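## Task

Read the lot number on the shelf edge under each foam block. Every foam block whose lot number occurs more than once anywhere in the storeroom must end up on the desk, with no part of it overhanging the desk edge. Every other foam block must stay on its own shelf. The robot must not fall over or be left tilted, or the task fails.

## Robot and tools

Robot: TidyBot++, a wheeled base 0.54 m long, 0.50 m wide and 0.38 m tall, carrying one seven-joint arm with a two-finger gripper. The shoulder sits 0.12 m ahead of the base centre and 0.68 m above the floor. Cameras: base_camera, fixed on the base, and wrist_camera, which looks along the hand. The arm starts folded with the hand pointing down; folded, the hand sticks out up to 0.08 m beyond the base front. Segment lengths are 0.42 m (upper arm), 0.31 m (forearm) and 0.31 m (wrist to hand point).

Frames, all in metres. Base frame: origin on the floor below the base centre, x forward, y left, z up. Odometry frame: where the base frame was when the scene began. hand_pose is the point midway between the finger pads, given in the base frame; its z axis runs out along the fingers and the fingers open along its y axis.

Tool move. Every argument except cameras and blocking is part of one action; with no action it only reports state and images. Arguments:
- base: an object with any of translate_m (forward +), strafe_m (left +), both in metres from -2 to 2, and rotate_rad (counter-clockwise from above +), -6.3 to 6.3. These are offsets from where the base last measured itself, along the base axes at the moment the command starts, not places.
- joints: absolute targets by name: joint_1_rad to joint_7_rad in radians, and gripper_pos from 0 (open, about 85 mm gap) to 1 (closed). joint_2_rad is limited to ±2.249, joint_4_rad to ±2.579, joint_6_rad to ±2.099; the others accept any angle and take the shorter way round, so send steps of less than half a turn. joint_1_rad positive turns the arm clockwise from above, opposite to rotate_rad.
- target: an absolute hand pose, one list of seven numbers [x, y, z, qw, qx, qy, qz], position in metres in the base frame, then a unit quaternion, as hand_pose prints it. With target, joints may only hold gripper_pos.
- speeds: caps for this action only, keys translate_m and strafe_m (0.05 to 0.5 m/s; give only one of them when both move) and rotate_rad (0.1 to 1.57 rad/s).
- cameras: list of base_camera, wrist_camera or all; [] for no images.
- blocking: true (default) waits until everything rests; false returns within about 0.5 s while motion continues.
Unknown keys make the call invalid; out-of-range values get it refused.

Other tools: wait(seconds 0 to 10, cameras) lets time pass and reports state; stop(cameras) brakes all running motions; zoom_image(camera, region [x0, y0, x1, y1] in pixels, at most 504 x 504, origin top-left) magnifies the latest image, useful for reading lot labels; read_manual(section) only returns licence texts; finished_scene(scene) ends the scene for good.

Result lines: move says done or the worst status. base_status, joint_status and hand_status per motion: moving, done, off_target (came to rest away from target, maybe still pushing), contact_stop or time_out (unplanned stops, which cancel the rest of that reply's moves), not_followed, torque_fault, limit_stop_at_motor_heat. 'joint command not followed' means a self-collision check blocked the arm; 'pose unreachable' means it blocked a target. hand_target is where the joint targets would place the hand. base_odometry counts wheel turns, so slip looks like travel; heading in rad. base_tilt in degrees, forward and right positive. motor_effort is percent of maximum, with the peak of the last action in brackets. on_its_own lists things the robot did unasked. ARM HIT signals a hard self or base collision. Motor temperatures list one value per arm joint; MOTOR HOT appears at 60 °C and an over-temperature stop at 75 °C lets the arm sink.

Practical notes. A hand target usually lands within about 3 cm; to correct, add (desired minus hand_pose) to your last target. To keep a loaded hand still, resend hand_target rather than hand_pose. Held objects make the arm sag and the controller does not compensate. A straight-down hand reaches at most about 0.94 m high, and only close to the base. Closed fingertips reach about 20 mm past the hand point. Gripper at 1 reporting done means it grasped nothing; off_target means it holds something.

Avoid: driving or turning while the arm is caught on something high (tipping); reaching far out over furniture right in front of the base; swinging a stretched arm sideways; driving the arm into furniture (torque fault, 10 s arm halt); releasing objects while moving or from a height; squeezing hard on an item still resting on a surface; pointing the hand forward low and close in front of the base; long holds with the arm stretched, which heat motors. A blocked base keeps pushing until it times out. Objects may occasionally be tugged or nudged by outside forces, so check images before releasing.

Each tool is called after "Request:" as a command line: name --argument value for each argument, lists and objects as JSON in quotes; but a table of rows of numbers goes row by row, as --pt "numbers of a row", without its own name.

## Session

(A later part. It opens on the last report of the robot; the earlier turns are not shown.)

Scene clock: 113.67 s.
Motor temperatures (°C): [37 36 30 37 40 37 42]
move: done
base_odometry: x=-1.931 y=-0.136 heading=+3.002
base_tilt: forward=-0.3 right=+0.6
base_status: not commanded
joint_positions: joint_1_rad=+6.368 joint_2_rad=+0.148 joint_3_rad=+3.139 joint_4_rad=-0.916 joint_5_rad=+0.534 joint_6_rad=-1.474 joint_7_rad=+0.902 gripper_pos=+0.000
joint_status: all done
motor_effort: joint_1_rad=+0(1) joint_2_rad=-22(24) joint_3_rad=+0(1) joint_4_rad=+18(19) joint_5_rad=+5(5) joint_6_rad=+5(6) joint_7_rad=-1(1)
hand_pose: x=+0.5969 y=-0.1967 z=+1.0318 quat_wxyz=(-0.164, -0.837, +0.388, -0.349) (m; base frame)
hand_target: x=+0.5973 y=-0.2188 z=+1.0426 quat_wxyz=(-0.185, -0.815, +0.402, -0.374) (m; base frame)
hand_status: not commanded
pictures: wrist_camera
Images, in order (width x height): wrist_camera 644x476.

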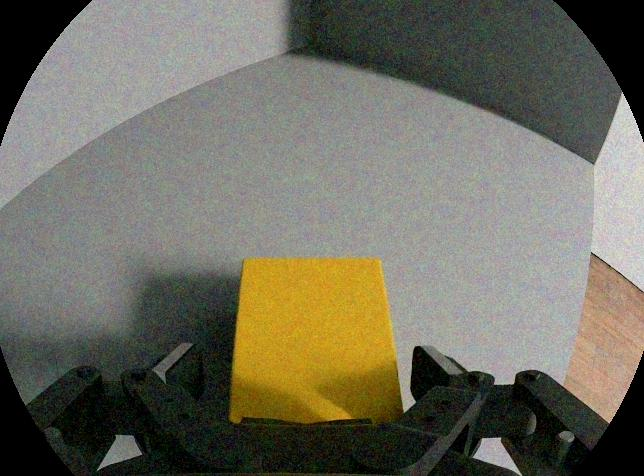

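Request:
move --joints '{"gripper_pos": 0.2}' --cameras '[]'

Request:
move --joints '{"gripper_pos": 0.3}' --cameras '["wrist_camera"]'

Request:
move --joints '{"gripper_pos": 0.4}' --cameras '["wrist_camera"]'

Scene clock: 114.53 s.
Motor temperatures (°C): [37 36 30 37 40 37 42]
move: done
base_odometry: x=-1.931 y=-0.136 heading=+3.002
base_tilt: forward=-0.3 right=+0.6
base_status: not commanded
joint_positions: joint_1_rad=+6.368 joint_2_rad=+0.147 joint_3_rad=+3.139 joint_4_rad=-0.916 joint_5_rad=+0.534 joint_6_rad=-1.473 joint_7_rad=+0.901 gripper_pos=+0.200
joint_status: all done
motor_effort: joint_1_rad=-1(1) joint_2_rad=-22(23) joint_3_rad=+1(1) joint_4_rad=+18(18) joint_5_rad=+5(5) joint_6_rad=+5(6) joint_7_rad=-1(1)
hand_pose: x=+0.5972 y=-0.1967 z=+1.0324 quat_wxyz=(-0.164, -0.837, +0.388, -0.350) (m; base frame)
hand_target: x=+0.5973 y=-0.2188 z=+1.0426 quat_wxyz=(-0.185, -0.815, +0.402, -0.374) (m; base frame)
hand_status: not commanded
pictures: none
No camera images: "cameras" was empty.

Scene clock: 115.07 s.
Motor temperatures (°C): [37 36 30 37 40 37 42]
move: done
base_odometry: x=-1.931 y=-0.136 heading=+3.002
base_tilt: forward=-0.3 right=+0.6
base_status: not commanded
joint_positions: joint_1_rad=+6.368 joint_2_rad=+0.147 joint_3_rad=+3.139 joint_4_rad=-0.916 joint_5_rad=+0.534 joint_6_rad=-1.472 joint_7_rad=+0.901 gripper_pos=+0.300
joint_status: all done
motor_effort: joint_1_rad=-1(1) joint_2_rad=-23(23) joint_3_rad=+1(1) joint_4_rad=+17(18) joint_5_rad=+5(5) joint_6_rad=+5(6) joint_7_rad=+0(1)
hand_pose: x=+0.5972 y=-0.1967 z=+1.0324 quat_wxyz=(-0.164, -0.837, +0.388, -0.350) (m; base frame)
hand_target: x=+0.5973 y=-0.2188 z=+1.0426 quat_wxyz=(-0.185, -0.815, +0.402, -0.374) (m; base frame)
hand_status: not commanded
pictures: wrist_camera
Images, in order (width x height): wrist_camera 644x476.

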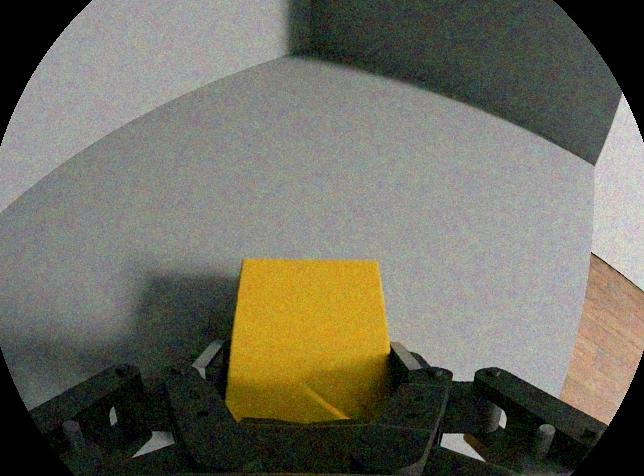

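Scene clock: 115.60 s.
Motor temperatures (°C): [37 36 30 37 40 37 42]
move: done
base_odometry: x=-1.931 y=-0.136 heading=+3.002
base_tilt: forward=-0.3 right=+0.6
base_status: not commanded
joint_positions: joint_1_rad=+6.368 joint_2_rad=+0.145 joint_3_rad=+3.139 joint_4_rad=-0.917 joint_5_rad=+0.534 joint_6_rad=-1.471 joint_7_rad=+0.901 gripper_pos=+0.384
joint_status: all done
motor_effort: joint_1_rad=+0(1) joint_2_rad=-22(23) joint_3_rad=+1(1) joint_4_rad=+18(18) joint_5_rad=+5(5) joint_6_rad=+5(5) joint_7_rad=+0(1)
hand_pose: x=+0.5968 y=-0.1967 z=+1.0333 quat_wxyz=(-0.164, -0.836, +0.388, -0.351) (m; base frame)
hand_target: x=+0.5973 y=-0.2188 z=+1.0426 quat_wxyz=(-0.185, -0.815, +0.402, -0.374) (m; base frame)
hand_status: not commanded
pictures: wrist_camera
Images, in order (width x height): wrist_camera 644x476.

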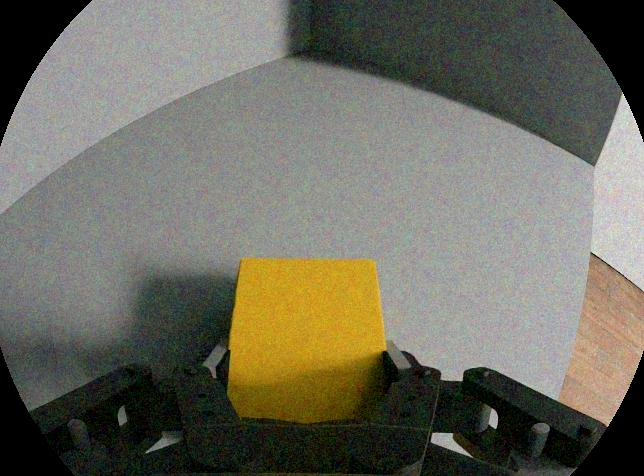

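Request:
move --joints '{"gripper_pos": 0.5}' --cameras '[]'

Request:
move --joints '{"joint_2_rad": 0.19, "joint_4_rad": -0.79, "joint_6_rad": -1.6, "joint_7_rad": 0.975, "gripper_pos": 0.52}' --cameras '["wrist_camera"]'

Scene clock: 116.80 s.
Motor temperatures (°C): [37 36 30 37 40 37 42]
move: off_target
base_odometry: x=-1.931 y=-0.136 heading=+3.002
base_tilt: forward=-0.3 right=+0.6
base_status: not commanded
joint_positions: joint_1_rad=+6.368 joint_2_rad=+0.145 joint_3_rad=+3.139 joint_4_rad=-0.917 joint_5_rad=+0.534 joint_6_rad=-1.471 joint_7_rad=+0.901 gripper_pos=+0.398
joint_status: gripper_pos off_target (ended at +0.398, target +0.500)
motor_effort: joint_1_rad=+0(1) joint_2_rad=-22(23) joint_3_rad=+0(1) joint_4_rad=+17(19) joint_5_rad=+5(5) joint_6_rad=+4(6) joint_7_rad=+0(0)
hand_pose: x=+0.5966 y=-0.1967 z=+1.0336 quat_wxyz=(-0.164, -0.836, +0.388, -0.351) (m; base frame)
hand_target: x=+0.5973 y=-0.2188 z=+1.0426 quat_wxyz=(-0.185, -0.815, +0.402, -0.374) (m; base frame)
hand_status: not commanded
pictures: none
No camera images: "cameras" was empty.

Scene clock: 117.87 s.
Motor temperatures (°C): [37 36 30 37 40 37 42]
move: off_target
base_odometry: x=-1.931 y=-0.136 heading=+3.002
base_tilt: forward=-0.3 right=+0.6
base_status: not commanded
joint_positions: joint_1_rad=+6.368 joint_2_rad=+0.163 joint_3_rad=+3.139 joint_4_rad=-0.805 joint_5_rad=+0.534 joint_6_rad=-1.554 joint_7_rad=+0.938 gripper_pos=+0.398
joint_status: gripper_pos off_target (ended at +0.398, target +0.520); the others done
motor_effort: joint_1_rad=+0(1) joint_2_rad=-22(24) joint_3_rad=+1(1) joint_4_rad=+17(19) joint_5_rad=+5(5) joint_6_rad=+5(7) joint_7_rad=+0(1)
hand_pose: x=+0.5878 y=-0.1968 z=+1.0575 quat_wxyz=(-0.163, -0.834, +0.393, -0.352) (m; base frame)
hand_target: x=+0.5765 y=-0.2188 z=+1.0511 quat_wxyz=(-0.206, -0.833, +0.396, -0.326) (m; base frame)
hand_status: not commanded
pictures: wrist_camera
Images, in order (width x height): wrist_camera 644x476.

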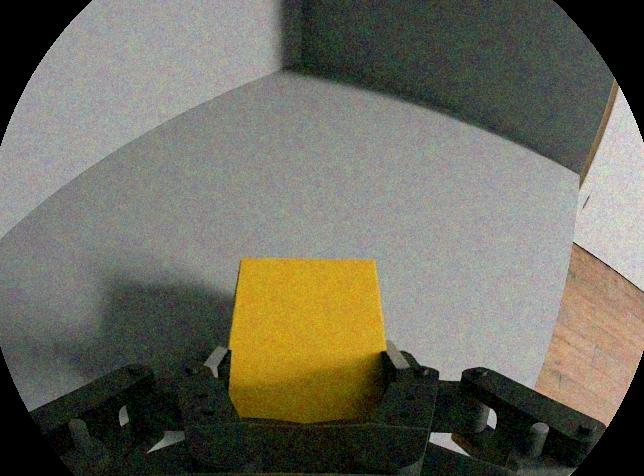

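Request:
move --joints '{"joint_2_rad": 0.265, "joint_4_rad": -0.56, "joint_6_rad": -1.727, "joint_7_rad": 1.05, "gripper_pos": 0.56}' --cameras '[]'

Request:
move --base '{"translate_m": -0.42, "strafe_m": -0.15}' --speeds '{"translate_m": 0.35}' --cameras '["wrist_camera"]'

Scene clock: 119.23 s.
Motor temperatures (°C): [37 36 30 37 40 37 42]
move: off_target
base_odometry: x=-1.931 y=-0.136 heading=+3.002
base_tilt: forward=-0.3 right=+0.6
base_status: not commanded
joint_positions: joint_1_rad=+6.368 joint_2_rad=+0.237 joint_3_rad=+3.139 joint_4_rad=-0.577 joint_5_rad=+0.534 joint_6_rad=-1.676 joint_7_rad=+1.006 gripper_pos=+0.398
joint_status: gripper_pos off_target (ended at +0.398, target +0.560); the others done
motor_effort: joint_1_rad=-1(1) joint_2_rad=-24(24) joint_3_rad=+1(1) joint_4_rad=+16(18) joint_5_rad=+4(5) joint_6_rad=+6(7) joint_7_rad=+0(1)
hand_pose: x=+0.5909 y=-0.1963 z=+1.0904 quat_wxyz=(-0.159, -0.831, +0.396, -0.357) (m; base frame)
hand_target: x=+0.5785 y=-0.2170 z=+1.0813 quat_wxyz=(-0.200, -0.832, +0.400, -0.327) (m; base frame)
hand_status: not commanded
pictures: none
No camera images: "cameras" was empty.

Scene clock: 121.60 s.
Motor temperatures (°C): [37 36 30 37 40 37 42]
move: done
base_odometry: x=-1.494 y=-0.045 heading=+3.002
base_tilt: forward=-0.3 right=+0.6
base_status: done
joint_positions: joint_1_rad=+6.370 joint_2_rad=+0.252 joint_3_rad=+3.139 joint_4_rad=-0.575 joint_5_rad=+0.536 joint_6_rad=-1.682 joint_7_rad=+1.007 gripper_pos=+0.398
joint_status: not commanded
motor_effort: joint_1_rad=-1(2) joint_2_rad=-24(28) joint_3_rad=+0(2) joint_4_rad=+16(17) joint_5_rad=+4(5) joint_6_rad=+6(7) joint_7_rad=+0(1)
hand_pose: x=+0.5952 y=-0.1979 z=+1.0827 quat_wxyz=(-0.163, -0.834, +0.396, -0.348) (m; base frame)
hand_target: x=+0.5785 y=-0.2170 z=+1.0813 quat_wxyz=(-0.200, -0.832, +0.400, -0.327) (m; base frame)
hand_status: not commanded
pictures: wrist_camera
Images, in order (width x height): wrist_camera 644x476.

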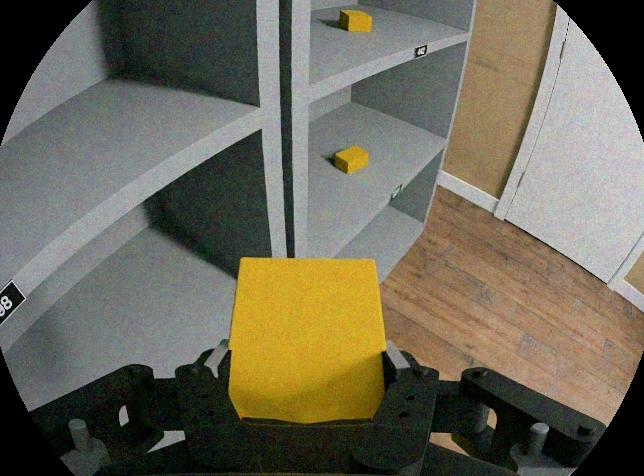

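I'll check the current state first.

Request:
move --cameras '["base_camera", "wrist_camera"]'

Scene clock: 123.30 s.
Motor temperatures (°C): [37 36 30 37 40 37 42]
base_odometry: x=-1.494 y=-0.045 heading=+3.002
base_tilt: forward=-0.3 right=+0.6
base_status: done
joint_positions: joint_1_rad=+6.370 joint_2_rad=+0.252 joint_3_rad=+3.139 joint_4_rad=-0.575 joint_5_rad=+0.536 joint_6_rad=-1.682 joint_7_rad=+1.007 gripper_pos=+0.398
joint_status: not commanded
motor_effort: joint_1_rad=+0(2) joint_2_rad=-24(28) joint_3_rad=+1(2) joint_4_rad=+16(17) joint_5_rad=+4(5) joint_6_rad=+5(7) joint_7_rad=+0(1)
hand_pose: x=+0.5952 y=-0.1979 z=+1.0827 quat_wxyz=(-0.163, -0.834, +0.396, -0.348) (m; base frame)
hand_target: x=+0.5785 y=-0.2170 z=+1.0813 quat_wxyz=(-0.200, -0.832, +0.400, -0.327) (m; base frame)
hand_status: not commanded
pictures: base_camera, wrist_camera
Images, in order (width x height): base_camera 644x364, wrist_camera 644x476.

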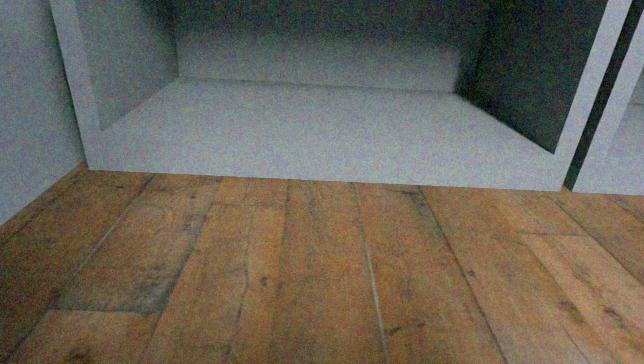

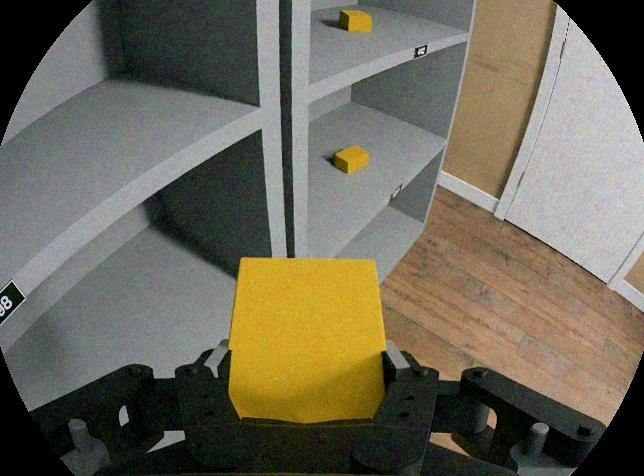

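Request:
move --base '{"translate_m": -0.35}' --joints '{"joint_1_rad": 0.0, "joint_2_rad": -0.15, "joint_4_rad": -0.95, "joint_5_rad": 0.0, "joint_6_rad": -1.6, "joint_7_rad": 1.57}' --cameras '[]'

Request:
move --base '{"translate_m": -1.0234, "strafe_m": -0.5827, "rotate_rad": -1.571}' --joints '{"joint_2_rad": -0.8, "joint_4_rad": -2.5, "joint_6_rad": -0.4}' --cameras '["base_camera", "wrist_camera"]'

Scene clock: 126.23 s.
Motor temperatures (°C): [37 36 30 37 40 37 42]
move: done
base_odometry: x=-1.147 y=-0.094 heading=+3.003
base_tilt: forward=-0.3 right=+0.6
base_status: done
joint_positions: joint_1_rad=+6.302 joint_2_rad=-0.165 joint_3_rad=+3.139 joint_4_rad=-0.921 joint_5_rad=+0.071 joint_6_rad=-1.655 joint_7_rad=+1.526 gripper_pos=+0.398
joint_status: all done
motor_effort: joint_1_rad=-1(2) joint_2_rad=-10(30) joint_3_rad=+0(1) joint_4_rad=+15(18) joint_5_rad=+1(5) joint_6_rad=+6(8) joint_7_rad=-1(1)
hand_pose: x=+0.4722 y=-0.0263 z=+1.0942 quat_wxyz=(-0.027, -0.933, +0.044, -0.357) (m; base frame)
hand_target: x=+0.4919 y=+0.0020 z=+1.0873 quat_wxyz=(+0.000, -0.932, +0.000, -0.362) (m; base frame)
hand_status: not commanded
pictures: none
No camera images: "cameras" was empty.

Scene clock: 130.23 s.
Motor temperatures (°C): [37 36 30 37 40 37 42]
move: done
base_odometry: x=-0.053 y=+0.342 heading=+1.431
base_tilt: forward=-0.3 right=+0.6
base_status: done
joint_positions: joint_1_rad=+6.296 joint_2_rad=-0.785 joint_3_rad=+3.139 joint_4_rad=-2.472 joint_5_rad=+0.062 joint_6_rad=-0.456 joint_7_rad=+1.527 gripper_pos=+0.398
joint_status: all done
motor_effort: joint_1_rad=+0(1) joint_2_rad=+5(13) joint_3_rad=+1(2) joint_4_rad=+22(23) joint_5_rad=+1(2) joint_6_rad=+8(9) joint_7_rad=+0(1)
hand_pose: x=+0.3956 y=-0.0102 z=+0.7748 quat_wxyz=(-0.018, -0.878, +0.006, -0.479) (m; base frame)
hand_target: x=+0.3976 y=+0.0018 z=+0.7773 quat_wxyz=(+0.000, -0.867, +0.000, -0.498) (m; base frame)
hand_status: not commanded
pictures: base_camera, wrist_camera
Images, in order (width x height): base_camera 644x364, wrist_camera 644x476.

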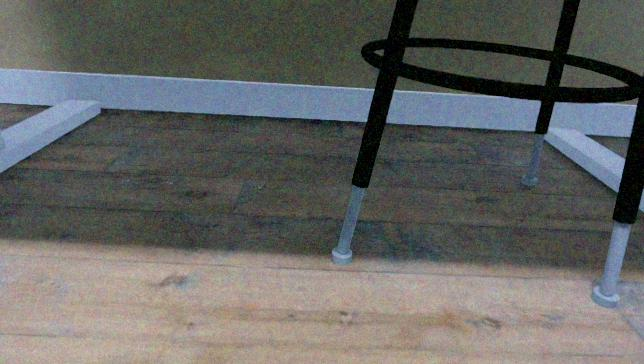

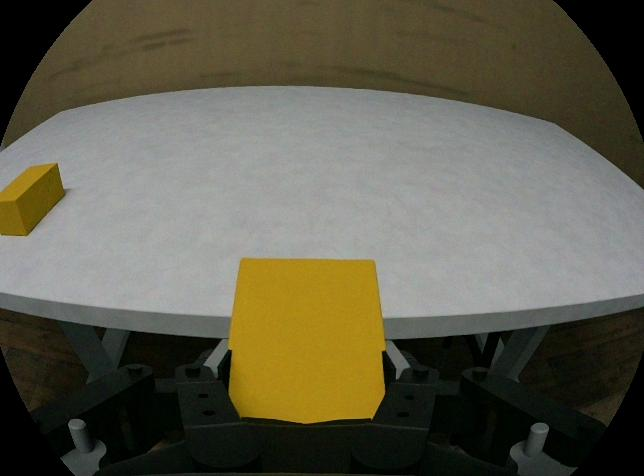

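Request:
move --joints '{"joint_2_rad": -0.6, "joint_4_rad": -2.2, "joint_6_rad": -0.6}' --cameras '[]'

Request:
move --joints '{"joint_2_rad": -0.052, "joint_4_rad": -1.787, "joint_6_rad": -0.676}' --cameras '["wrist_camera"]'

Request:
move --joints '{"joint_2_rad": -0.0124, "joint_4_rad": -1.893, "joint_6_rad": -0.46, "gripper_pos": 0.5}' --cameras '["wrist_camera"]'

Scene clock: 131.93 s.
Motor temperatures (°C): [37 36 30 37 40 37 42]
move: done
base_odometry: x=-0.053 y=+0.342 heading=+1.431
base_tilt: forward=-0.4 right=+0.6
base_status: not commanded
joint_positions: joint_1_rad=+6.296 joint_2_rad=-0.614 joint_3_rad=+3.139 joint_4_rad=-2.214 joint_5_rad=+0.062 joint_6_rad=-0.551 joint_7_rad=+1.527 gripper_pos=+0.398
joint_status: all done
motor_effort: joint_1_rad=+0(1) joint_2_rad=-1(5) joint_3_rad=+1(1) joint_4_rad=+22(23) joint_5_rad=+1(1) joint_6_rad=+8(9) joint_7_rad=+0(1)
hand_pose: x=+0.4511 y=-0.0123 z=+0.8464 quat_wxyz=(-0.020, -0.879, +0.008, -0.476) (m; base frame)
hand_target: x=+0.4473 y=+0.0019 z=+0.8367 quat_wxyz=(+0.000, -0.891, +0.000, -0.454) (m; base frame)
hand_status: not commanded
pictures: none
No camera images: "cameras" was empty.

Scene clock: 133.70 s.
Motor temperatures (°C): [37 36 30 37 40 37 42]
move: done
base_odometry: x=-0.053 y=+0.342 heading=+1.431
base_tilt: forward=-0.3 right=+0.6
base_status: not commanded
joint_positions: joint_1_rad=+6.296 joint_2_rad=-0.068 joint_3_rad=+3.139 joint_4_rad=-1.804 joint_5_rad=+0.062 joint_6_rad=-0.626 joint_7_rad=+1.527 gripper_pos=+0.398
joint_status: all done
motor_effort: joint_1_rad=-1(1) joint_2_rad=-18(19) joint_3_rad=+0(1) joint_4_rad=+20(23) joint_5_rad=+1(1) joint_6_rad=+7(9) joint_7_rad=+0(1)
hand_pose: x=+0.6191 y=-0.0154 z=+0.8288 quat_wxyz=(-0.020, -0.925, +0.009, -0.380) (m; base frame)
hand_target: x=+0.6150 y=+0.0022 z=+0.8188 quat_wxyz=(+0.000, -0.934, +0.000, -0.357) (m; base frame)
hand_status: not commanded
pictures: wrist_camera
Images, in order (width x height): wrist_camera 644x476.

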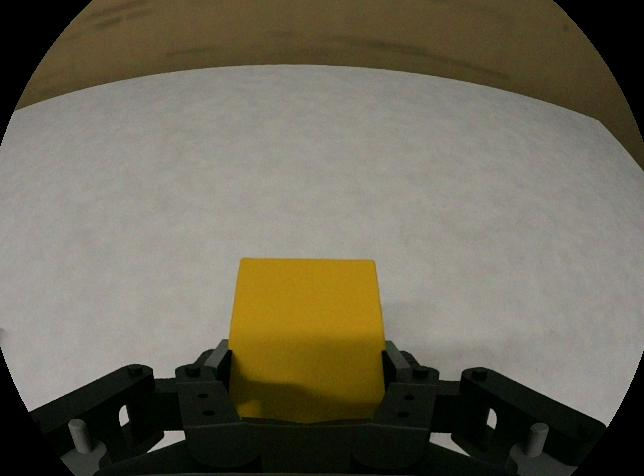

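Scene clock: 134.67 s.
Motor temperatures (°C): [37 36 30 37 40 37 42]
move: off_target
base_odometry: x=-0.053 y=+0.342 heading=+1.431
base_tilt: forward=-0.3 right=+0.6
base_status: not commanded
joint_positions: joint_1_rad=+6.296 joint_2_rad=-0.030 joint_3_rad=+3.139 joint_4_rad=-1.869 joint_5_rad=+0.062 joint_6_rad=-0.508 joint_7_rad=+1.527 gripper_pos=+0.398
joint_status: gripper_pos off_target (ended at +0.398, target +0.500); the others done
motor_effort: joint_1_rad=-1(1) joint_2_rad=-18(20) joint_3_rad=+0(0) joint_4_rad=+21(22) joint_5_rad=+1(1) joint_6_rad=+7(8) joint_7_rad=+0(1)
hand_pose: x=+0.6315 y=-0.0136 z=+0.8013 quat_wxyz=(-0.018, -0.922, +0.006, -0.387) (m; base frame)
hand_target: x=+0.6367 y=+0.0022 z=+0.7900 quat_wxyz=(+0.000, -0.921, +0.000, -0.390) (m; base frame)
hand_status: not commanded
pictures: wrist_camera
Images, in order (width x height): wrist_camera 644x476.

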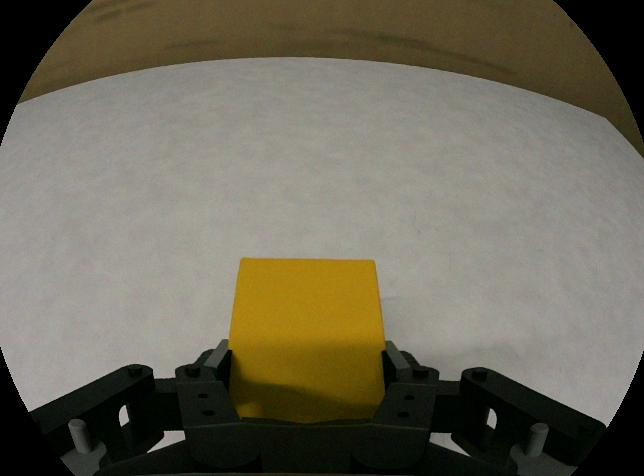

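Request:
move --joints '{"joint_2_rad": 0.0014, "joint_4_rad": -1.958, "joint_6_rad": -0.377}' --cameras '["wrist_camera"]'

Request:
move --joints '{"joint_2_rad": 0.0106, "joint_4_rad": -1.983, "joint_6_rad": -0.342}' --cameras '["wrist_camera"]'

Scene clock: 136.00 s.
Motor temperatures (°C): [37 36 30 37 40 37 42]
move: done
base_odometry: x=-0.053 y=+0.342 heading=+1.431
base_tilt: forward=-0.3 right=+0.6
base_status: not commanded
joint_positions: joint_1_rad=+6.296 joint_2_rad=-0.019 joint_3_rad=+3.139 joint_4_rad=-1.933 joint_5_rad=+0.062 joint_6_rad=-0.430 joint_7_rad=+1.527 gripper_pos=+0.398
joint_status: all done
motor_effort: joint_1_rad=+0(1) joint_2_rad=-19(20) joint_3_rad=+0(0) joint_4_rad=+20(21) joint_5_rad=+1(1) joint_6_rad=+7(8) joint_7_rad=+0(1)
hand_pose: x=+0.6297 y=-0.0122 z=+0.7795 quat_wxyz=(-0.017, -0.921, +0.004, -0.388) (m; base frame)
hand_target: x=+0.6349 y=+0.0022 z=+0.7677 quat_wxyz=(+0.000, -0.920, +0.000, -0.392) (m; base frame)
hand_status: not commanded
pictures: wrist_camera
Images, in order (width x height): wrist_camera 644x476.

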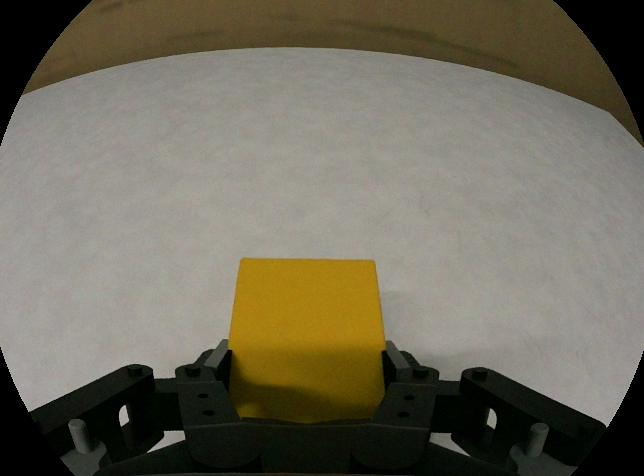

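Scene clock: 136.67 s.
Motor temperatures (°C): [37 36 30 37 40 37 42]
move: done
base_odometry: x=-0.053 y=+0.342 heading=+1.431
base_tilt: forward=-0.3 right=+0.6
base_status: not commanded
joint_positions: joint_1_rad=+6.296 joint_2_rad=-0.012 joint_3_rad=+3.139 joint_4_rad=-1.957 joint_5_rad=+0.062 joint_6_rad=-0.393 joint_7_rad=+1.527 gripper_pos=+0.398
joint_status: all done
motor_effort: joint_1_rad=-1(1) joint_2_rad=-19(20) joint_3_rad=+0(0) joint_4_rad=+20(21) joint_5_rad=+1(1) joint_6_rad=+7(7) joint_7_rad=+0(1)
hand_pose: x=+0.6308 y=-0.0116 z=+0.7720 quat_wxyz=(-0.016, -0.920, +0.003, -0.392) (m; base frame)
hand_target: x=+0.6347 y=+0.0022 z=+0.7580 quat_wxyz=(+0.000, -0.920, +0.000, -0.392) (m; base frame)
hand_status: not commanded
pictures: wrist_camera
Images, in order (width x height): wrist_camera 644x476.

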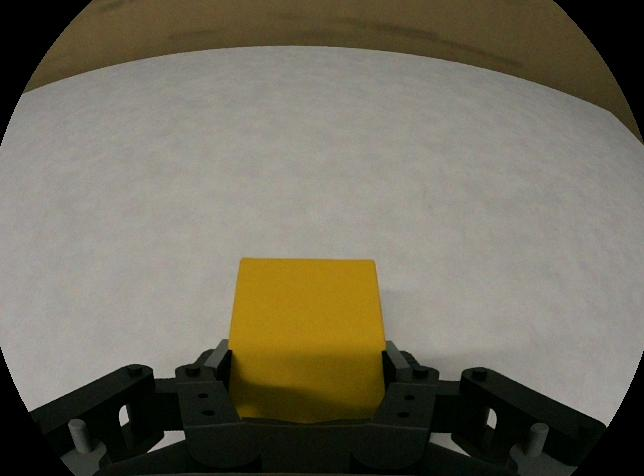

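Request:
move --joints '{"joint_2_rad": 0.0136, "joint_4_rad": -1.99, "joint_6_rad": -0.332}' --cameras '[]'

Request:
move --joints '{"joint_2_rad": 0.0166, "joint_4_rad": -1.9974, "joint_6_rad": -0.3216}' --cameras '["wrist_camera"]'

Scene clock: 137.40 s.
Motor temperatures (°C): [37 36 30 37 40 37 42]
move: done
base_odometry: x=-0.053 y=+0.342 heading=+1.431
base_tilt: forward=-0.3 right=+0.6
base_status: not commanded
joint_positions: joint_1_rad=+6.296 joint_2_rad=-0.011 joint_3_rad=+3.139 joint_4_rad=-1.962 joint_5_rad=+0.062 joint_6_rad=-0.383 joint_7_rad=+1.527 gripper_pos=+0.398
joint_status: all done
motor_effort: joint_1_rad=-1(1) joint_2_rad=-19(20) joint_3_rad=+0(0) joint_4_rad=+20(21) joint_5_rad=+1(1) joint_6_rad=+6(7) joint_7_rad=+0(0)
hand_pose: x=+0.6311 y=-0.0114 z=+0.7706 quat_wxyz=(-0.016, -0.920, +0.003, -0.393) (m; base frame)
hand_target: x=+0.6347 y=+0.0022 z=+0.7551 quat_wxyz=(+0.000, -0.920, +0.000, -0.392) (m; base frame)
hand_status: not commanded
pictures: none
No camera images: "cameras" was empty.

Scene clock: 137.90 s.
Motor temperatures (°C): [37 36 30 37 40 37 42]
move: done
base_odometry: x=-0.053 y=+0.342 heading=+1.431
base_tilt: forward=-0.3 right=+0.6
base_status: not commanded
joint_positions: joint_1_rad=+6.296 joint_2_rad=-0.008 joint_3_rad=+3.139 joint_4_rad=-1.969 joint_5_rad=+0.062 joint_6_rad=-0.373 joint_7_rad=+1.527 gripper_pos=+0.398
joint_status: all done
motor_effort: joint_1_rad=-1(1) joint_2_rad=-20(20) joint_3_rad=+0(0) joint_4_rad=+20(20) joint_5_rad=+1(1) joint_6_rad=+7(7) joint_7_rad=+0(1)
hand_pose: x=+0.6313 y=-0.0112 z=+0.7681 quat_wxyz=(-0.015, -0.919, +0.003, -0.393) (m; base frame)
hand_target: x=+0.6346 y=+0.0022 z=+0.7522 quat_wxyz=(+0.000, -0.920, +0.000, -0.392) (m; base frame)
hand_status: not commanded
pictures: wrist_camera
Images, in order (width x height): wrist_camera 644x476.

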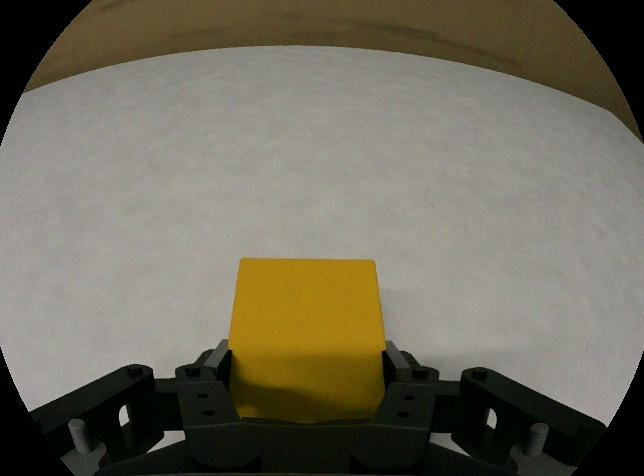

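Request:
move --joints '{"joint_2_rad": 0.0196, "joint_4_rad": -2.0048, "joint_6_rad": -0.3112}' --cameras '[]'

Request:
move --joints '{"joint_2_rad": 0.0226, "joint_4_rad": -2.0122, "joint_6_rad": -0.3008}' --cameras '["wrist_camera"]'

Scene clock: 138.50 s.
Motor temperatures (°C): [37 36 30 37 40 37 42]
move: done
base_odometry: x=-0.053 y=+0.342 heading=+1.431
base_tilt: forward=-0.3 right=+0.6
base_status: not commanded
joint_positions: joint_1_rad=+6.296 joint_2_rad=-0.005 joint_3_rad=+3.139 joint_4_rad=-1.976 joint_5_rad=+0.062 joint_6_rad=-0.363 joint_7_rad=+1.527 gripper_pos=+0.398
joint_status: all done
motor_effort: joint_1_rad=+0(1) joint_2_rad=-19(20) joint_3_rad=+0(0) joint_4_rad=+20(21) joint_5_rad=+1(1) joint_6_rad=+6(7) joint_7_rad=+0(0)
hand_pose: x=+0.6313 y=-0.0110 z=+0.7652 quat_wxyz=(-0.015, -0.919, +0.002, -0.393) (m; base frame)
hand_target: x=+0.6344 y=+0.0022 z=+0.7492 quat_wxyz=(+0.000, -0.920, +0.000, -0.392) (m; base frame)
hand_status: not commanded
pictures: none
No camera images: "cameras" was empty.

Scene clock: 139.00 s.
Motor temperatures (°C): [37 36 30 37 40 37 42]
move: done
base_odometry: x=-0.053 y=+0.342 heading=+1.431
base_tilt: forward=-0.3 right=+0.6
base_status: not commanded
joint_positions: joint_1_rad=+6.296 joint_2_rad=-0.003 joint_3_rad=+3.139 joint_4_rad=-1.983 joint_5_rad=+0.062 joint_6_rad=-0.352 joint_7_rad=+1.527 gripper_pos=+0.398
joint_status: all done
motor_effort: joint_1_rad=-1(1) joint_2_rad=-19(19) joint_3_rad=+0(0) joint_4_rad=+20(20) joint_5_rad=+1(1) joint_6_rad=+6(7) joint_7_rad=+0(1)
hand_pose: x=+0.6314 y=-0.0108 z=+0.7630 quat_wxyz=(-0.015, -0.919, +0.002, -0.394) (m; base frame)
hand_target: x=+0.6342 y=+0.0022 z=+0.7462 quat_wxyz=(+0.000, -0.920, +0.000, -0.392) (m; base frame)
hand_status: not commanded
pictures: wrist_camera
Images, in order (width x height): wrist_camera 644x476.

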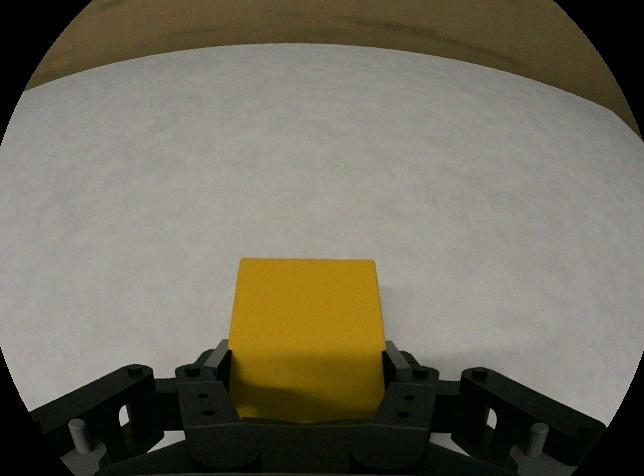

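Request:
move --joints '{"joint_2_rad": 0.0256, "joint_4_rad": -2.0196, "joint_6_rad": -0.2904}' --cameras '["wrist_camera"]'

Scene clock: 139.73 s.
Motor temperatures (°C): [37 36 30 37 40 37 42]
move: done
base_odometry: x=-0.053 y=+0.342 heading=+1.431
base_tilt: forward=-0.3 right=+0.6
base_status: not commanded
joint_positions: joint_1_rad=+6.296 joint_2_rad=-0.003 joint_3_rad=+3.139 joint_4_rad=-1.988 joint_5_rad=+0.062 joint_6_rad=-0.342 joint_7_rad=+1.528 gripper_pos=+0.398
joint_status: all done
motor_effort: joint_1_rad=-1(2) joint_2_rad=-16(18) joint_3_rad=+0(1) joint_4_rad=+19(19) joint_5_rad=+1(1) joint_6_rad=+7(7) joint_7_rad=+0(1)
hand_pose: x=+0.6318 y=-0.0107 z=+0.7625 quat_wxyz=(-0.015, -0.918, +0.002, -0.396) (m; base frame)
hand_target: x=+0.6340 y=+0.0022 z=+0.7433 quat_wxyz=(+0.000, -0.920, +0.000, -0.392) (m; base frame)
hand_status: not commanded
pictures: wrist_camera
Images, in order (width x height): wrist_camera 644x476.

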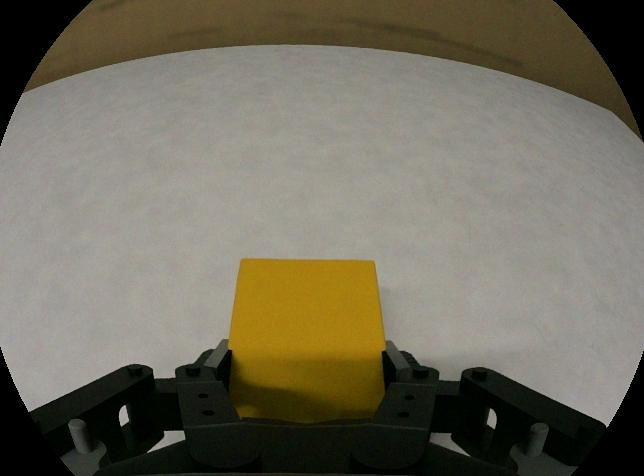

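Request:
move --joints '{"joint_2_rad": 0.0236, "joint_4_rad": -2.0147, "joint_6_rad": -0.2973}' --cameras '[]'

Request:
move --joints '{"gripper_pos": 0.39}' --cameras '[]'

Request:
move --joints '{"gripper_pos": 0.35}' --cameras '["wrist_camera"]'

Request:
move --joints '{"gripper_pos": 0.25}' --cameras '["wrist_camera"]'

Request:
move --joints '{"gripper_pos": 0.0}' --cameras '["wrist_camera"]'

Scene clock: 140.40 s.
Motor temperatures (°C): [37 36 30 37 40 37 42]
move: done
base_odometry: x=-0.053 y=+0.342 heading=+1.431
base_tilt: forward=-0.3 right=+0.6
base_status: not commanded
joint_positions: joint_1_rad=+6.296 joint_2_rad=-0.003 joint_3_rad=+3.139 joint_4_rad=-1.988 joint_5_rad=+0.062 joint_6_rad=-0.342 joint_7_rad=+1.528 gripper_pos=+0.398
joint_status: all done
motor_effort: joint_1_rad=-1(2) joint_2_rad=-16(16) joint_3_rad=+0(1) joint_4_rad=+19(19) joint_5_rad=+1(1) joint_6_rad=+7(8) joint_7_rad=+0(0)
hand_pose: x=+0.6318 y=-0.0107 z=+0.7625 quat_wxyz=(-0.015, -0.918, +0.002, -0.396) (m; base frame)
hand_target: x=+0.6341 y=+0.0022 z=+0.7452 quat_wxyz=(+0.000, -0.920, +0.000, -0.392) (m; base frame)
hand_status: not commanded
pictures: none
No camera images: "cameras" was empty.

Scene clock: 140.93 s.
Motor temperatures (°C): [37 36 30 37 40 37 42]
move: done
base_odometry: x=-0.053 y=+0.342 heading=+1.431
base_tilt: forward=-0.3 right=+0.6
base_status: not commanded
joint_positions: joint_1_rad=+6.296 joint_2_rad=-0.003 joint_3_rad=+3.139 joint_4_rad=-1.988 joint_5_rad=+0.062 joint_6_rad=-0.342 joint_7_rad=+1.528 gripper_pos=+0.388
joint_status: all done
motor_effort: joint_1_rad=-1(1) joint_2_rad=-17(17) joint_3_rad=+0(1) joint_4_rad=+19(20) joint_5_rad=+1(1) joint_6_rad=+7(7) joint_7_rad=+0(1)
hand_pose: x=+0.6318 y=-0.0107 z=+0.7625 quat_wxyz=(-0.015, -0.918, +0.002, -0.396) (m; base frame)
hand_target: x=+0.6341 y=+0.0022 z=+0.7452 quat_wxyz=(+0.000, -0.920, +0.000, -0.392) (m; base frame)
hand_status: not commanded
pictures: none
No camera images: "cameras" was empty.

Scene clock: 141.37 s.
Motor temperatures (°C): [37 36 30 37 40 37 42]
move: done
base_odometry: x=-0.053 y=+0.342 heading=+1.431
base_tilt: forward=-0.3 right=+0.6
base_status: not commanded
joint_positions: joint_1_rad=+6.296 joint_2_rad=-0.001 joint_3_rad=+3.139 joint_4_rad=-1.988 joint_5_rad=+0.062 joint_6_rad=-0.341 joint_7_rad=+1.528 gripper_pos=+0.349
joint_status: all done
motor_effort: joint_1_rad=-1(1) joint_2_rad=-18(18) joint_3_rad=+0(0) joint_4_rad=+18(20) joint_5_rad=+1(1) joint_6_rad=+6(7) joint_7_rad=+0(1)
hand_pose: x=+0.6323 y=-0.0106 z=+0.7620 quat_wxyz=(-0.015, -0.918, +0.002, -0.396) (m; base frame)
hand_target: x=+0.6341 y=+0.0022 z=+0.7452 quat_wxyz=(+0.000, -0.920, +0.000, -0.392) (m; base frame)
hand_status: not commanded
pictures: wrist_camera
Images, in order (width x height): wrist_camera 644x476.

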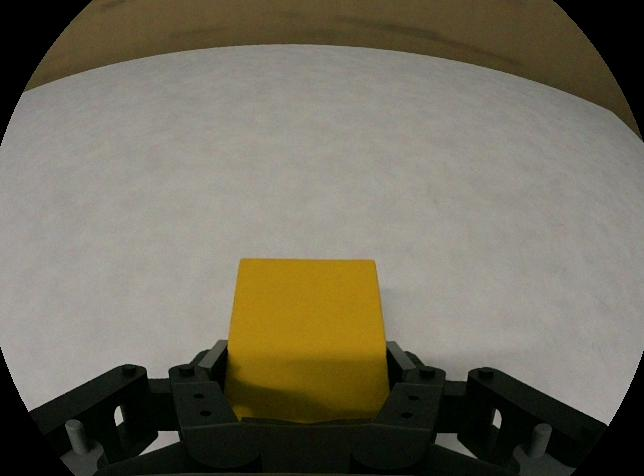

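Scene clock: 141.90 s.
Motor temperatures (°C): [37 36 30 37 40 37 42]
move: done
base_odometry: x=-0.053 y=+0.342 heading=+1.431
base_tilt: forward=-0.3 right=+0.6
base_status: not commanded
joint_positions: joint_1_rad=+6.296 joint_2_rad=+0.001 joint_3_rad=+3.139 joint_4_rad=-1.988 joint_5_rad=+0.062 joint_6_rad=-0.341 joint_7_rad=+1.528 gripper_pos=+0.250
joint_status: all done
motor_effort: joint_1_rad=-1(1) joint_2_rad=-18(19) joint_3_rad=+0(0) joint_4_rad=+20(20) joint_5_rad=+1(1) joint_6_rad=+7(7) joint_7_rad=+0(0)
hand_pose: x=+0.6325 y=-0.0106 z=+0.7610 quat_wxyz=(-0.015, -0.918, +0.002, -0.395) (m; base frame)
hand_target: x=+0.6341 y=+0.0022 z=+0.7452 quat_wxyz=(+0.000, -0.920, +0.000, -0.392) (m; base frame)
hand_status: not commanded
pictures: wrist_camera
Images, in order (width x height): wrist_camera 644x476.

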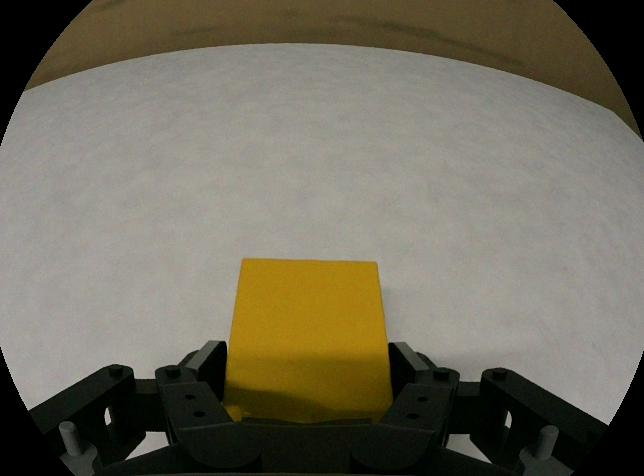

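Scene clock: 142.57 s.
Motor temperatures (°C): [37 36 30 37 40 37 42]
move: done
base_odometry: x=-0.053 y=+0.342 heading=+1.431
base_tilt: forward=-0.3 right=+0.6
base_status: not commanded
joint_positions: joint_1_rad=+6.296 joint_2_rad=+0.001 joint_3_rad=+3.139 joint_4_rad=-1.988 joint_5_rad=+0.062 joint_6_rad=-0.341 joint_7_rad=+1.528 gripper_pos=+0.000
joint_status: all done
motor_effort: joint_1_rad=-1(1) joint_2_rad=-19(19) joint_3_rad=+0(0) joint_4_rad=+19(20) joint_5_rad=+1(1) joint_6_rad=+6(7) joint_7_rad=+0(0)
hand_pose: x=+0.6325 y=-0.0106 z=+0.7610 quat_wxyz=(-0.015, -0.918, +0.002, -0.395) (m; base frame)
hand_target: x=+0.6341 y=+0.0022 z=+0.7452 quat_wxyz=(+0.000, -0.920, +0.000, -0.392) (m; base frame)
hand_status: not commanded
pictures: wrist_camera
Images, in order (width x height): wrist_camera 644x476.

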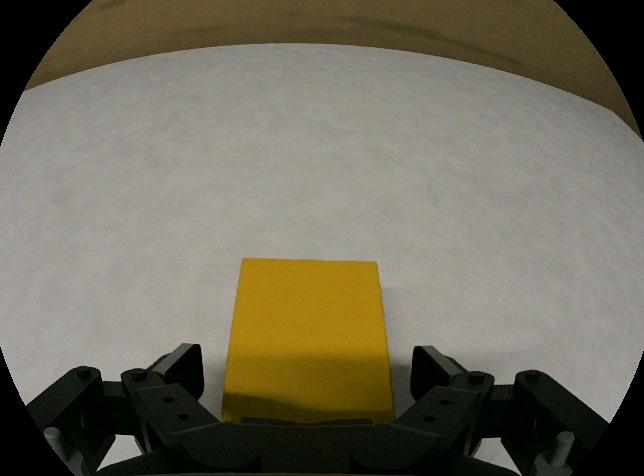

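Request:
move --joints '{"joint_2_rad": -0.036, "joint_4_rad": -1.848, "joint_6_rad": -0.575}' --cameras '["wrist_camera"]'

Request:
move --base '{"translate_m": -0.33}' --joints '{"joint_2_rad": -0.15, "joint_4_rad": -1.75, "joint_6_rad": -0.85}' --cameras '["wrist_camera"]'

Scene clock: 145.33 s.
Motor temperatures (°C): [37 36 30 37 40 37 42]
move: done
base_odometry: x=-0.053 y=+0.342 heading=+1.431
base_tilt: forward=-0.3 right=+0.6
base_status: not commanded
joint_positions: joint_1_rad=+6.296 joint_2_rad=-0.034 joint_3_rad=+3.139 joint_4_rad=-1.858 joint_5_rad=+0.062 joint_6_rad=-0.525 joint_7_rad=+1.528 gripper_pos=+0.000
joint_status: all done
motor_effort: joint_1_rad=+0(1) joint_2_rad=-19(20) joint_3_rad=+0(1) joint_4_rad=+20(21) joint_5_rad=+1(1) joint_6_rad=+6(8) joint_7_rad=+0(1)
hand_pose: x=+0.6308 y=-0.0138 z=+0.8055 quat_wxyz=(-0.019, -0.922, +0.006, -0.386) (m; base frame)
hand_target: x=+0.6223 y=+0.0022 z=+0.8004 quat_wxyz=(+0.000, -0.930, +0.000, -0.368) (m; base frame)
hand_status: not commanded
pictures: wrist_camera
Images, in order (width x height): wrist_camera 644x476.

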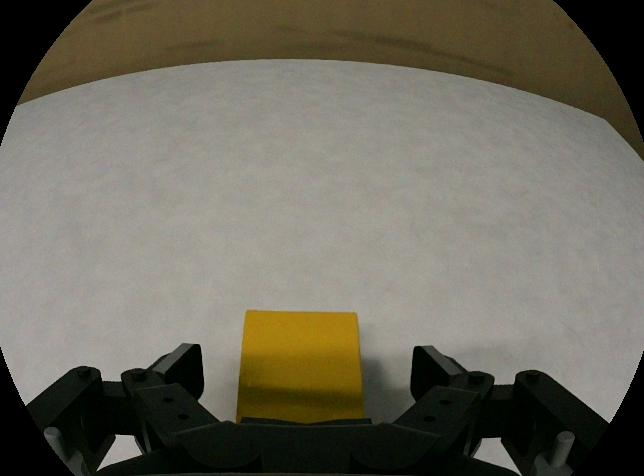

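Scene clock: 147.33 s.
Motor temperatures (°C): [37 36 30 37 40 37 42]
move: done
base_odometry: x=-0.099 y=+0.015 heading=+1.432
base_tilt: forward=-0.4 right=+0.6
base_status: done
joint_positions: joint_1_rad=+6.296 joint_2_rad=-0.154 joint_3_rad=+3.139 joint_4_rad=-1.758 joint_5_rad=+0.062 joint_6_rad=-0.803 joint_7_rad=+1.528 gripper_pos=+0.000
joint_status: all done
motor_effort: joint_1_rad=+0(1) joint_2_rad=-15(22) joint_3_rad=+0(1) joint_4_rad=+21(22) joint_5_rad=+1(1) joint_6_rad=+5(7) joint_7_rad=+0(1)
hand_pose: x=+0.5770 y=-0.0174 z=+0.8565 quat_wxyz=(-0.023, -0.933, +0.013, -0.359) (m; base frame)
hand_target: x=+0.5689 y=+0.0021 z=+0.8489 quat_wxyz=(+0.000, -0.941, +0.000, -0.339) (m; base frame)
hand_status: not commanded
pictures: wrist_camera
Images, in order (width x height): wrist_camera 644x476.

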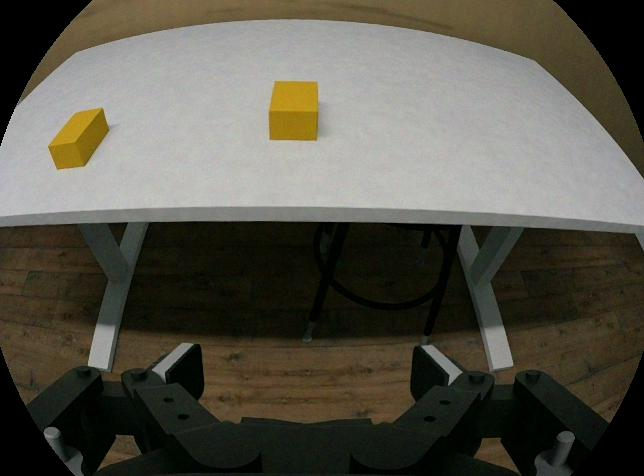

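Request:
move --base '{"strafe_m": -1.56, "translate_m": -0.01}' --joints '{"joint_1_rad": 2.1, "joint_2_rad": -0.8, "joint_4_rad": -2.5, "joint_6_rad": -0.3}' --cameras '[]'

Request:
move --joints '{"joint_1_rad": 3.14}' --cameras '["base_camera", "wrist_camera"]'

Scene clock: 152.07 s.
Motor temperatures (°C): [37 36 30 37 40 37 42]
move: done
base_odometry: x=+1.445 y=-0.212 heading=+1.431
base_tilt: forward=-0.3 right=+0.6
base_status: done
joint_positions: joint_1_rad=+8.365 joint_2_rad=-0.783 joint_3_rad=+3.139 joint_4_rad=-2.468 joint_5_rad=+0.062 joint_6_rad=-0.354 joint_7_rad=+1.528 gripper_pos=+0.000
joint_status: all done
motor_effort: joint_1_rad=+0(2) joint_2_rad=+5(15) joint_3_rad=+1(3) joint_4_rad=+22(24) joint_5_rad=+1(2) joint_6_rad=+8(9) joint_7_rad=+0(1)
hand_pose: x=-0.0285 y=-0.2535 z=+0.8037 quat_wxyz=(-0.459, -0.432, +0.734, -0.253) (m; base frame)
hand_target: x=-0.0273 y=-0.2538 z=+0.8049 quat_wxyz=(-0.469, -0.419, +0.730, -0.269) (m; base frame)
hand_status: not commanded
pictures: none
No camera images: "cameras" was empty.

Scene clock: 154.40 s.
Motor temperatures (°C): [37 36 30 37 40 37 42]
move: done
base_odometry: x=+1.445 y=-0.212 heading=+1.431
base_tilt: forward=-0.3 right=+0.6
base_status: not commanded
joint_positions: joint_1_rad=+9.405 joint_2_rad=-0.783 joint_3_rad=+3.139 joint_4_rad=-2.468 joint_5_rad=+0.062 joint_6_rad=-0.354 joint_7_rad=+1.528 gripper_pos=+0.000
joint_status: all done
motor_effort: joint_1_rad=+0(2) joint_2_rad=+5(5) joint_3_rad=+1(1) joint_4_rad=+21(23) joint_5_rad=+1(1) joint_6_rad=+9(9) joint_7_rad=+0(1)
hand_pose: x=-0.1743 y=-0.0013 z=+0.8036 quat_wxyz=(-0.524, -0.011, +0.852, +0.008) (m; base frame)
hand_target: x=-0.1740 y=-0.0023 z=+0.8049 quat_wxyz=(-0.540, -0.001, +0.841, +0.000) (m; base frame)
hand_status: not commanded
pictures: base_camera, wrist_camera
Images, in order (width x height): base_camera 644x364, wrist_camera 644x476.

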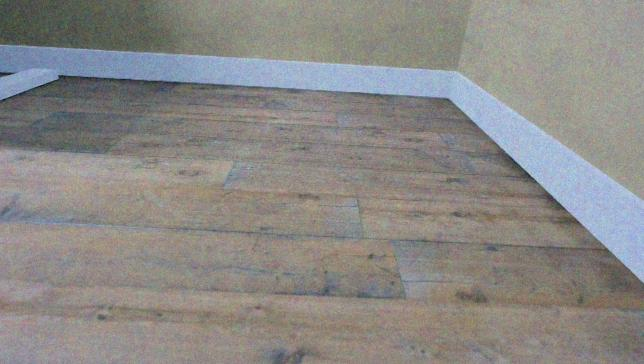

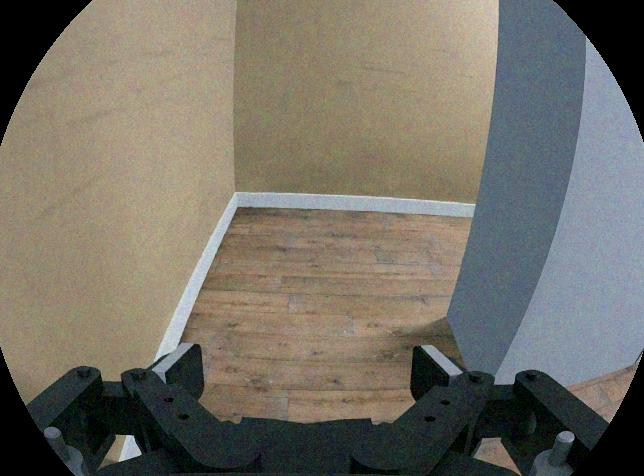

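Request:
move --base '{"translate_m": -1.85, "strafe_m": 0.05}' --joints '{"joint_1_rad": 1.1, "joint_6_rad": -0.34}' --cameras '[]'

Request:
move --base '{"strafe_m": 1.0}' --joints '{"joint_1_rad": 0.0}' --cameras '["base_camera", "wrist_camera"]'

Scene clock: 161.20 s.
Motor temperatures (°C): [37 35 30 37 40 37 42]
move: done
base_odometry: x=+1.138 y=-2.037 heading=+1.432
base_tilt: forward=-0.4 right=+0.6
base_status: done
joint_positions: joint_1_rad=+7.401 joint_2_rad=-0.788 joint_3_rad=+3.139 joint_4_rad=-2.470 joint_5_rad=+0.062 joint_6_rad=-0.354 joint_7_rad=+1.528 gripper_pos=+0.000
joint_status: all done
motor_effort: joint_1_rad=+0(2) joint_2_rad=+5(7) joint_3_rad=+1(1) joint_4_rad=+22(23) joint_5_rad=+1(1) joint_6_rad=+8(10) joint_7_rad=+0(1)
hand_pose: x=+0.2428 y=-0.2649 z=+0.8045 quat_wxyz=(-0.290, -0.722, +0.449, -0.439) (m; base frame)
hand_target: x=+0.2510 y=-0.2555 z=+0.7937 quat_wxyz=(-0.274, -0.727, +0.445, -0.446) (m; base frame)
hand_status: not commanded
pictures: none
No camera images: "cameras" was empty.

Scene clock: 164.53 s.
Motor temperatures (°C): [37 35 30 37 40 37 42]
move: done
base_odometry: x=+0.147 y=-1.898 heading=+1.432
base_tilt: forward=-0.4 right=+0.6
base_status: done
joint_positions: joint_1_rad=+6.302 joint_2_rad=-0.788 joint_3_rad=+3.139 joint_4_rad=-2.470 joint_5_rad=+0.062 joint_6_rad=-0.354 joint_7_rad=+1.528 gripper_pos=+0.000
joint_status: all done
motor_effort: joint_1_rad=+0(2) joint_2_rad=+6(6) joint_3_rad=+1(2) joint_4_rad=+22(23) joint_5_rad=+1(1) joint_6_rad=+8(8) joint_7_rad=+0(1)
hand_pose: x=+0.4112 y=-0.0101 z=+0.8045 quat_wxyz=(-0.018, -0.851, +0.006, -0.525) (m; base frame)
hand_target: x=+0.4066 y=+0.0018 z=+0.7937 quat_wxyz=(+0.000, -0.852, +0.000, -0.523) (m; base frame)
hand_status: not commanded
pictures: base_camera, wrist_camera
Images, in order (width x height): base_camera 644x364, wrist_camera 644x476.

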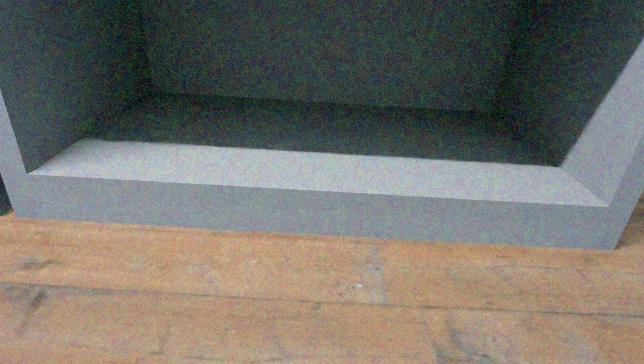

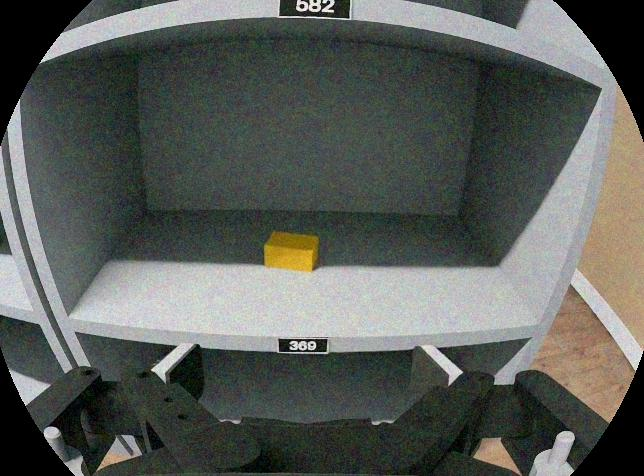

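Request:
zoom_image --camera "wrist_camera" --region '[260, 0, 380, 90]'

Request:
zoom_image --camera "wrist_camera" --region '[250, 320, 350, 370]'

Request:
move --base '{"strafe_m": 0.97}' --joints '{"joint_6_rad": -0.29}' --cameras '["base_camera", "wrist_camera"]'

Scaled by 4.200.

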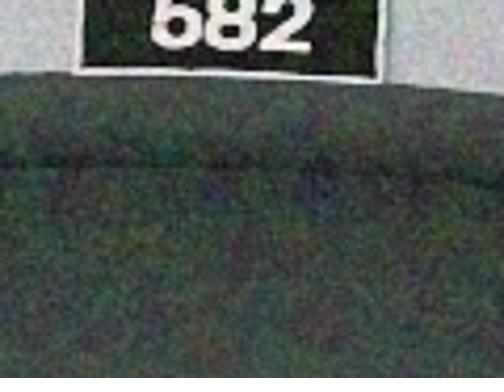

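Scaled by 5.040.

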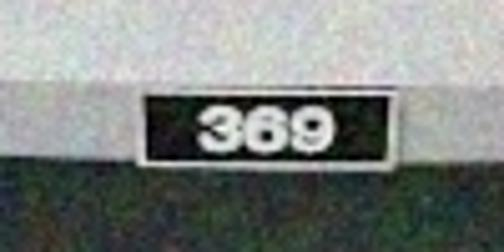

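Scene clock: 168.03 s.
Motor temperatures (°C): [37 35 30 37 40 37 42]
move: done
base_odometry: x=-0.813 y=-1.764 heading=+1.432
base_tilt: forward=-0.4 right=+0.6
base_status: done
joint_positions: joint_1_rad=+6.301 joint_2_rad=-0.788 joint_3_rad=+3.139 joint_4_rad=-2.471 joint_5_rad=+0.062 joint_6_rad=-0.316 joint_7_rad=+1.528 gripper_pos=+0.000
joint_status: all done
motor_effort: joint_1_rad=+0(1) joint_2_rad=+4(5) joint_3_rad=+1(2) joint_4_rad=+22(23) joint_5_rad=+1(1) joint_6_rad=+8(9) joint_7_rad=+0(1)
hand_pose: x=+0.4160 y=-0.0091 z=+0.8141 quat_wxyz=(-0.017, -0.841, +0.005, -0.541) (m; base frame)
hand_target: x=+0.4132 y=+0.0018 z=+0.8077 quat_wxyz=(+0.000, -0.839, +0.000, -0.544) (m; base frame)
hand_status: not commanded
pictures: base_camera, wrist_camera
Images, in order (width x height): base_camera 644x364, wrist_camera 644x476.

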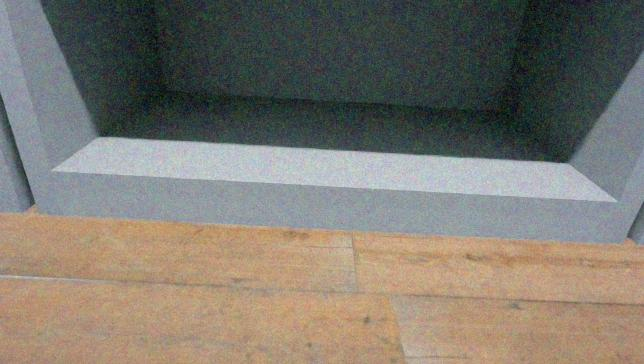

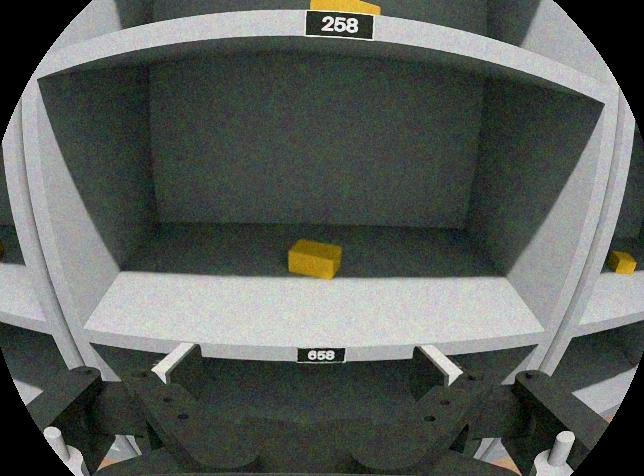

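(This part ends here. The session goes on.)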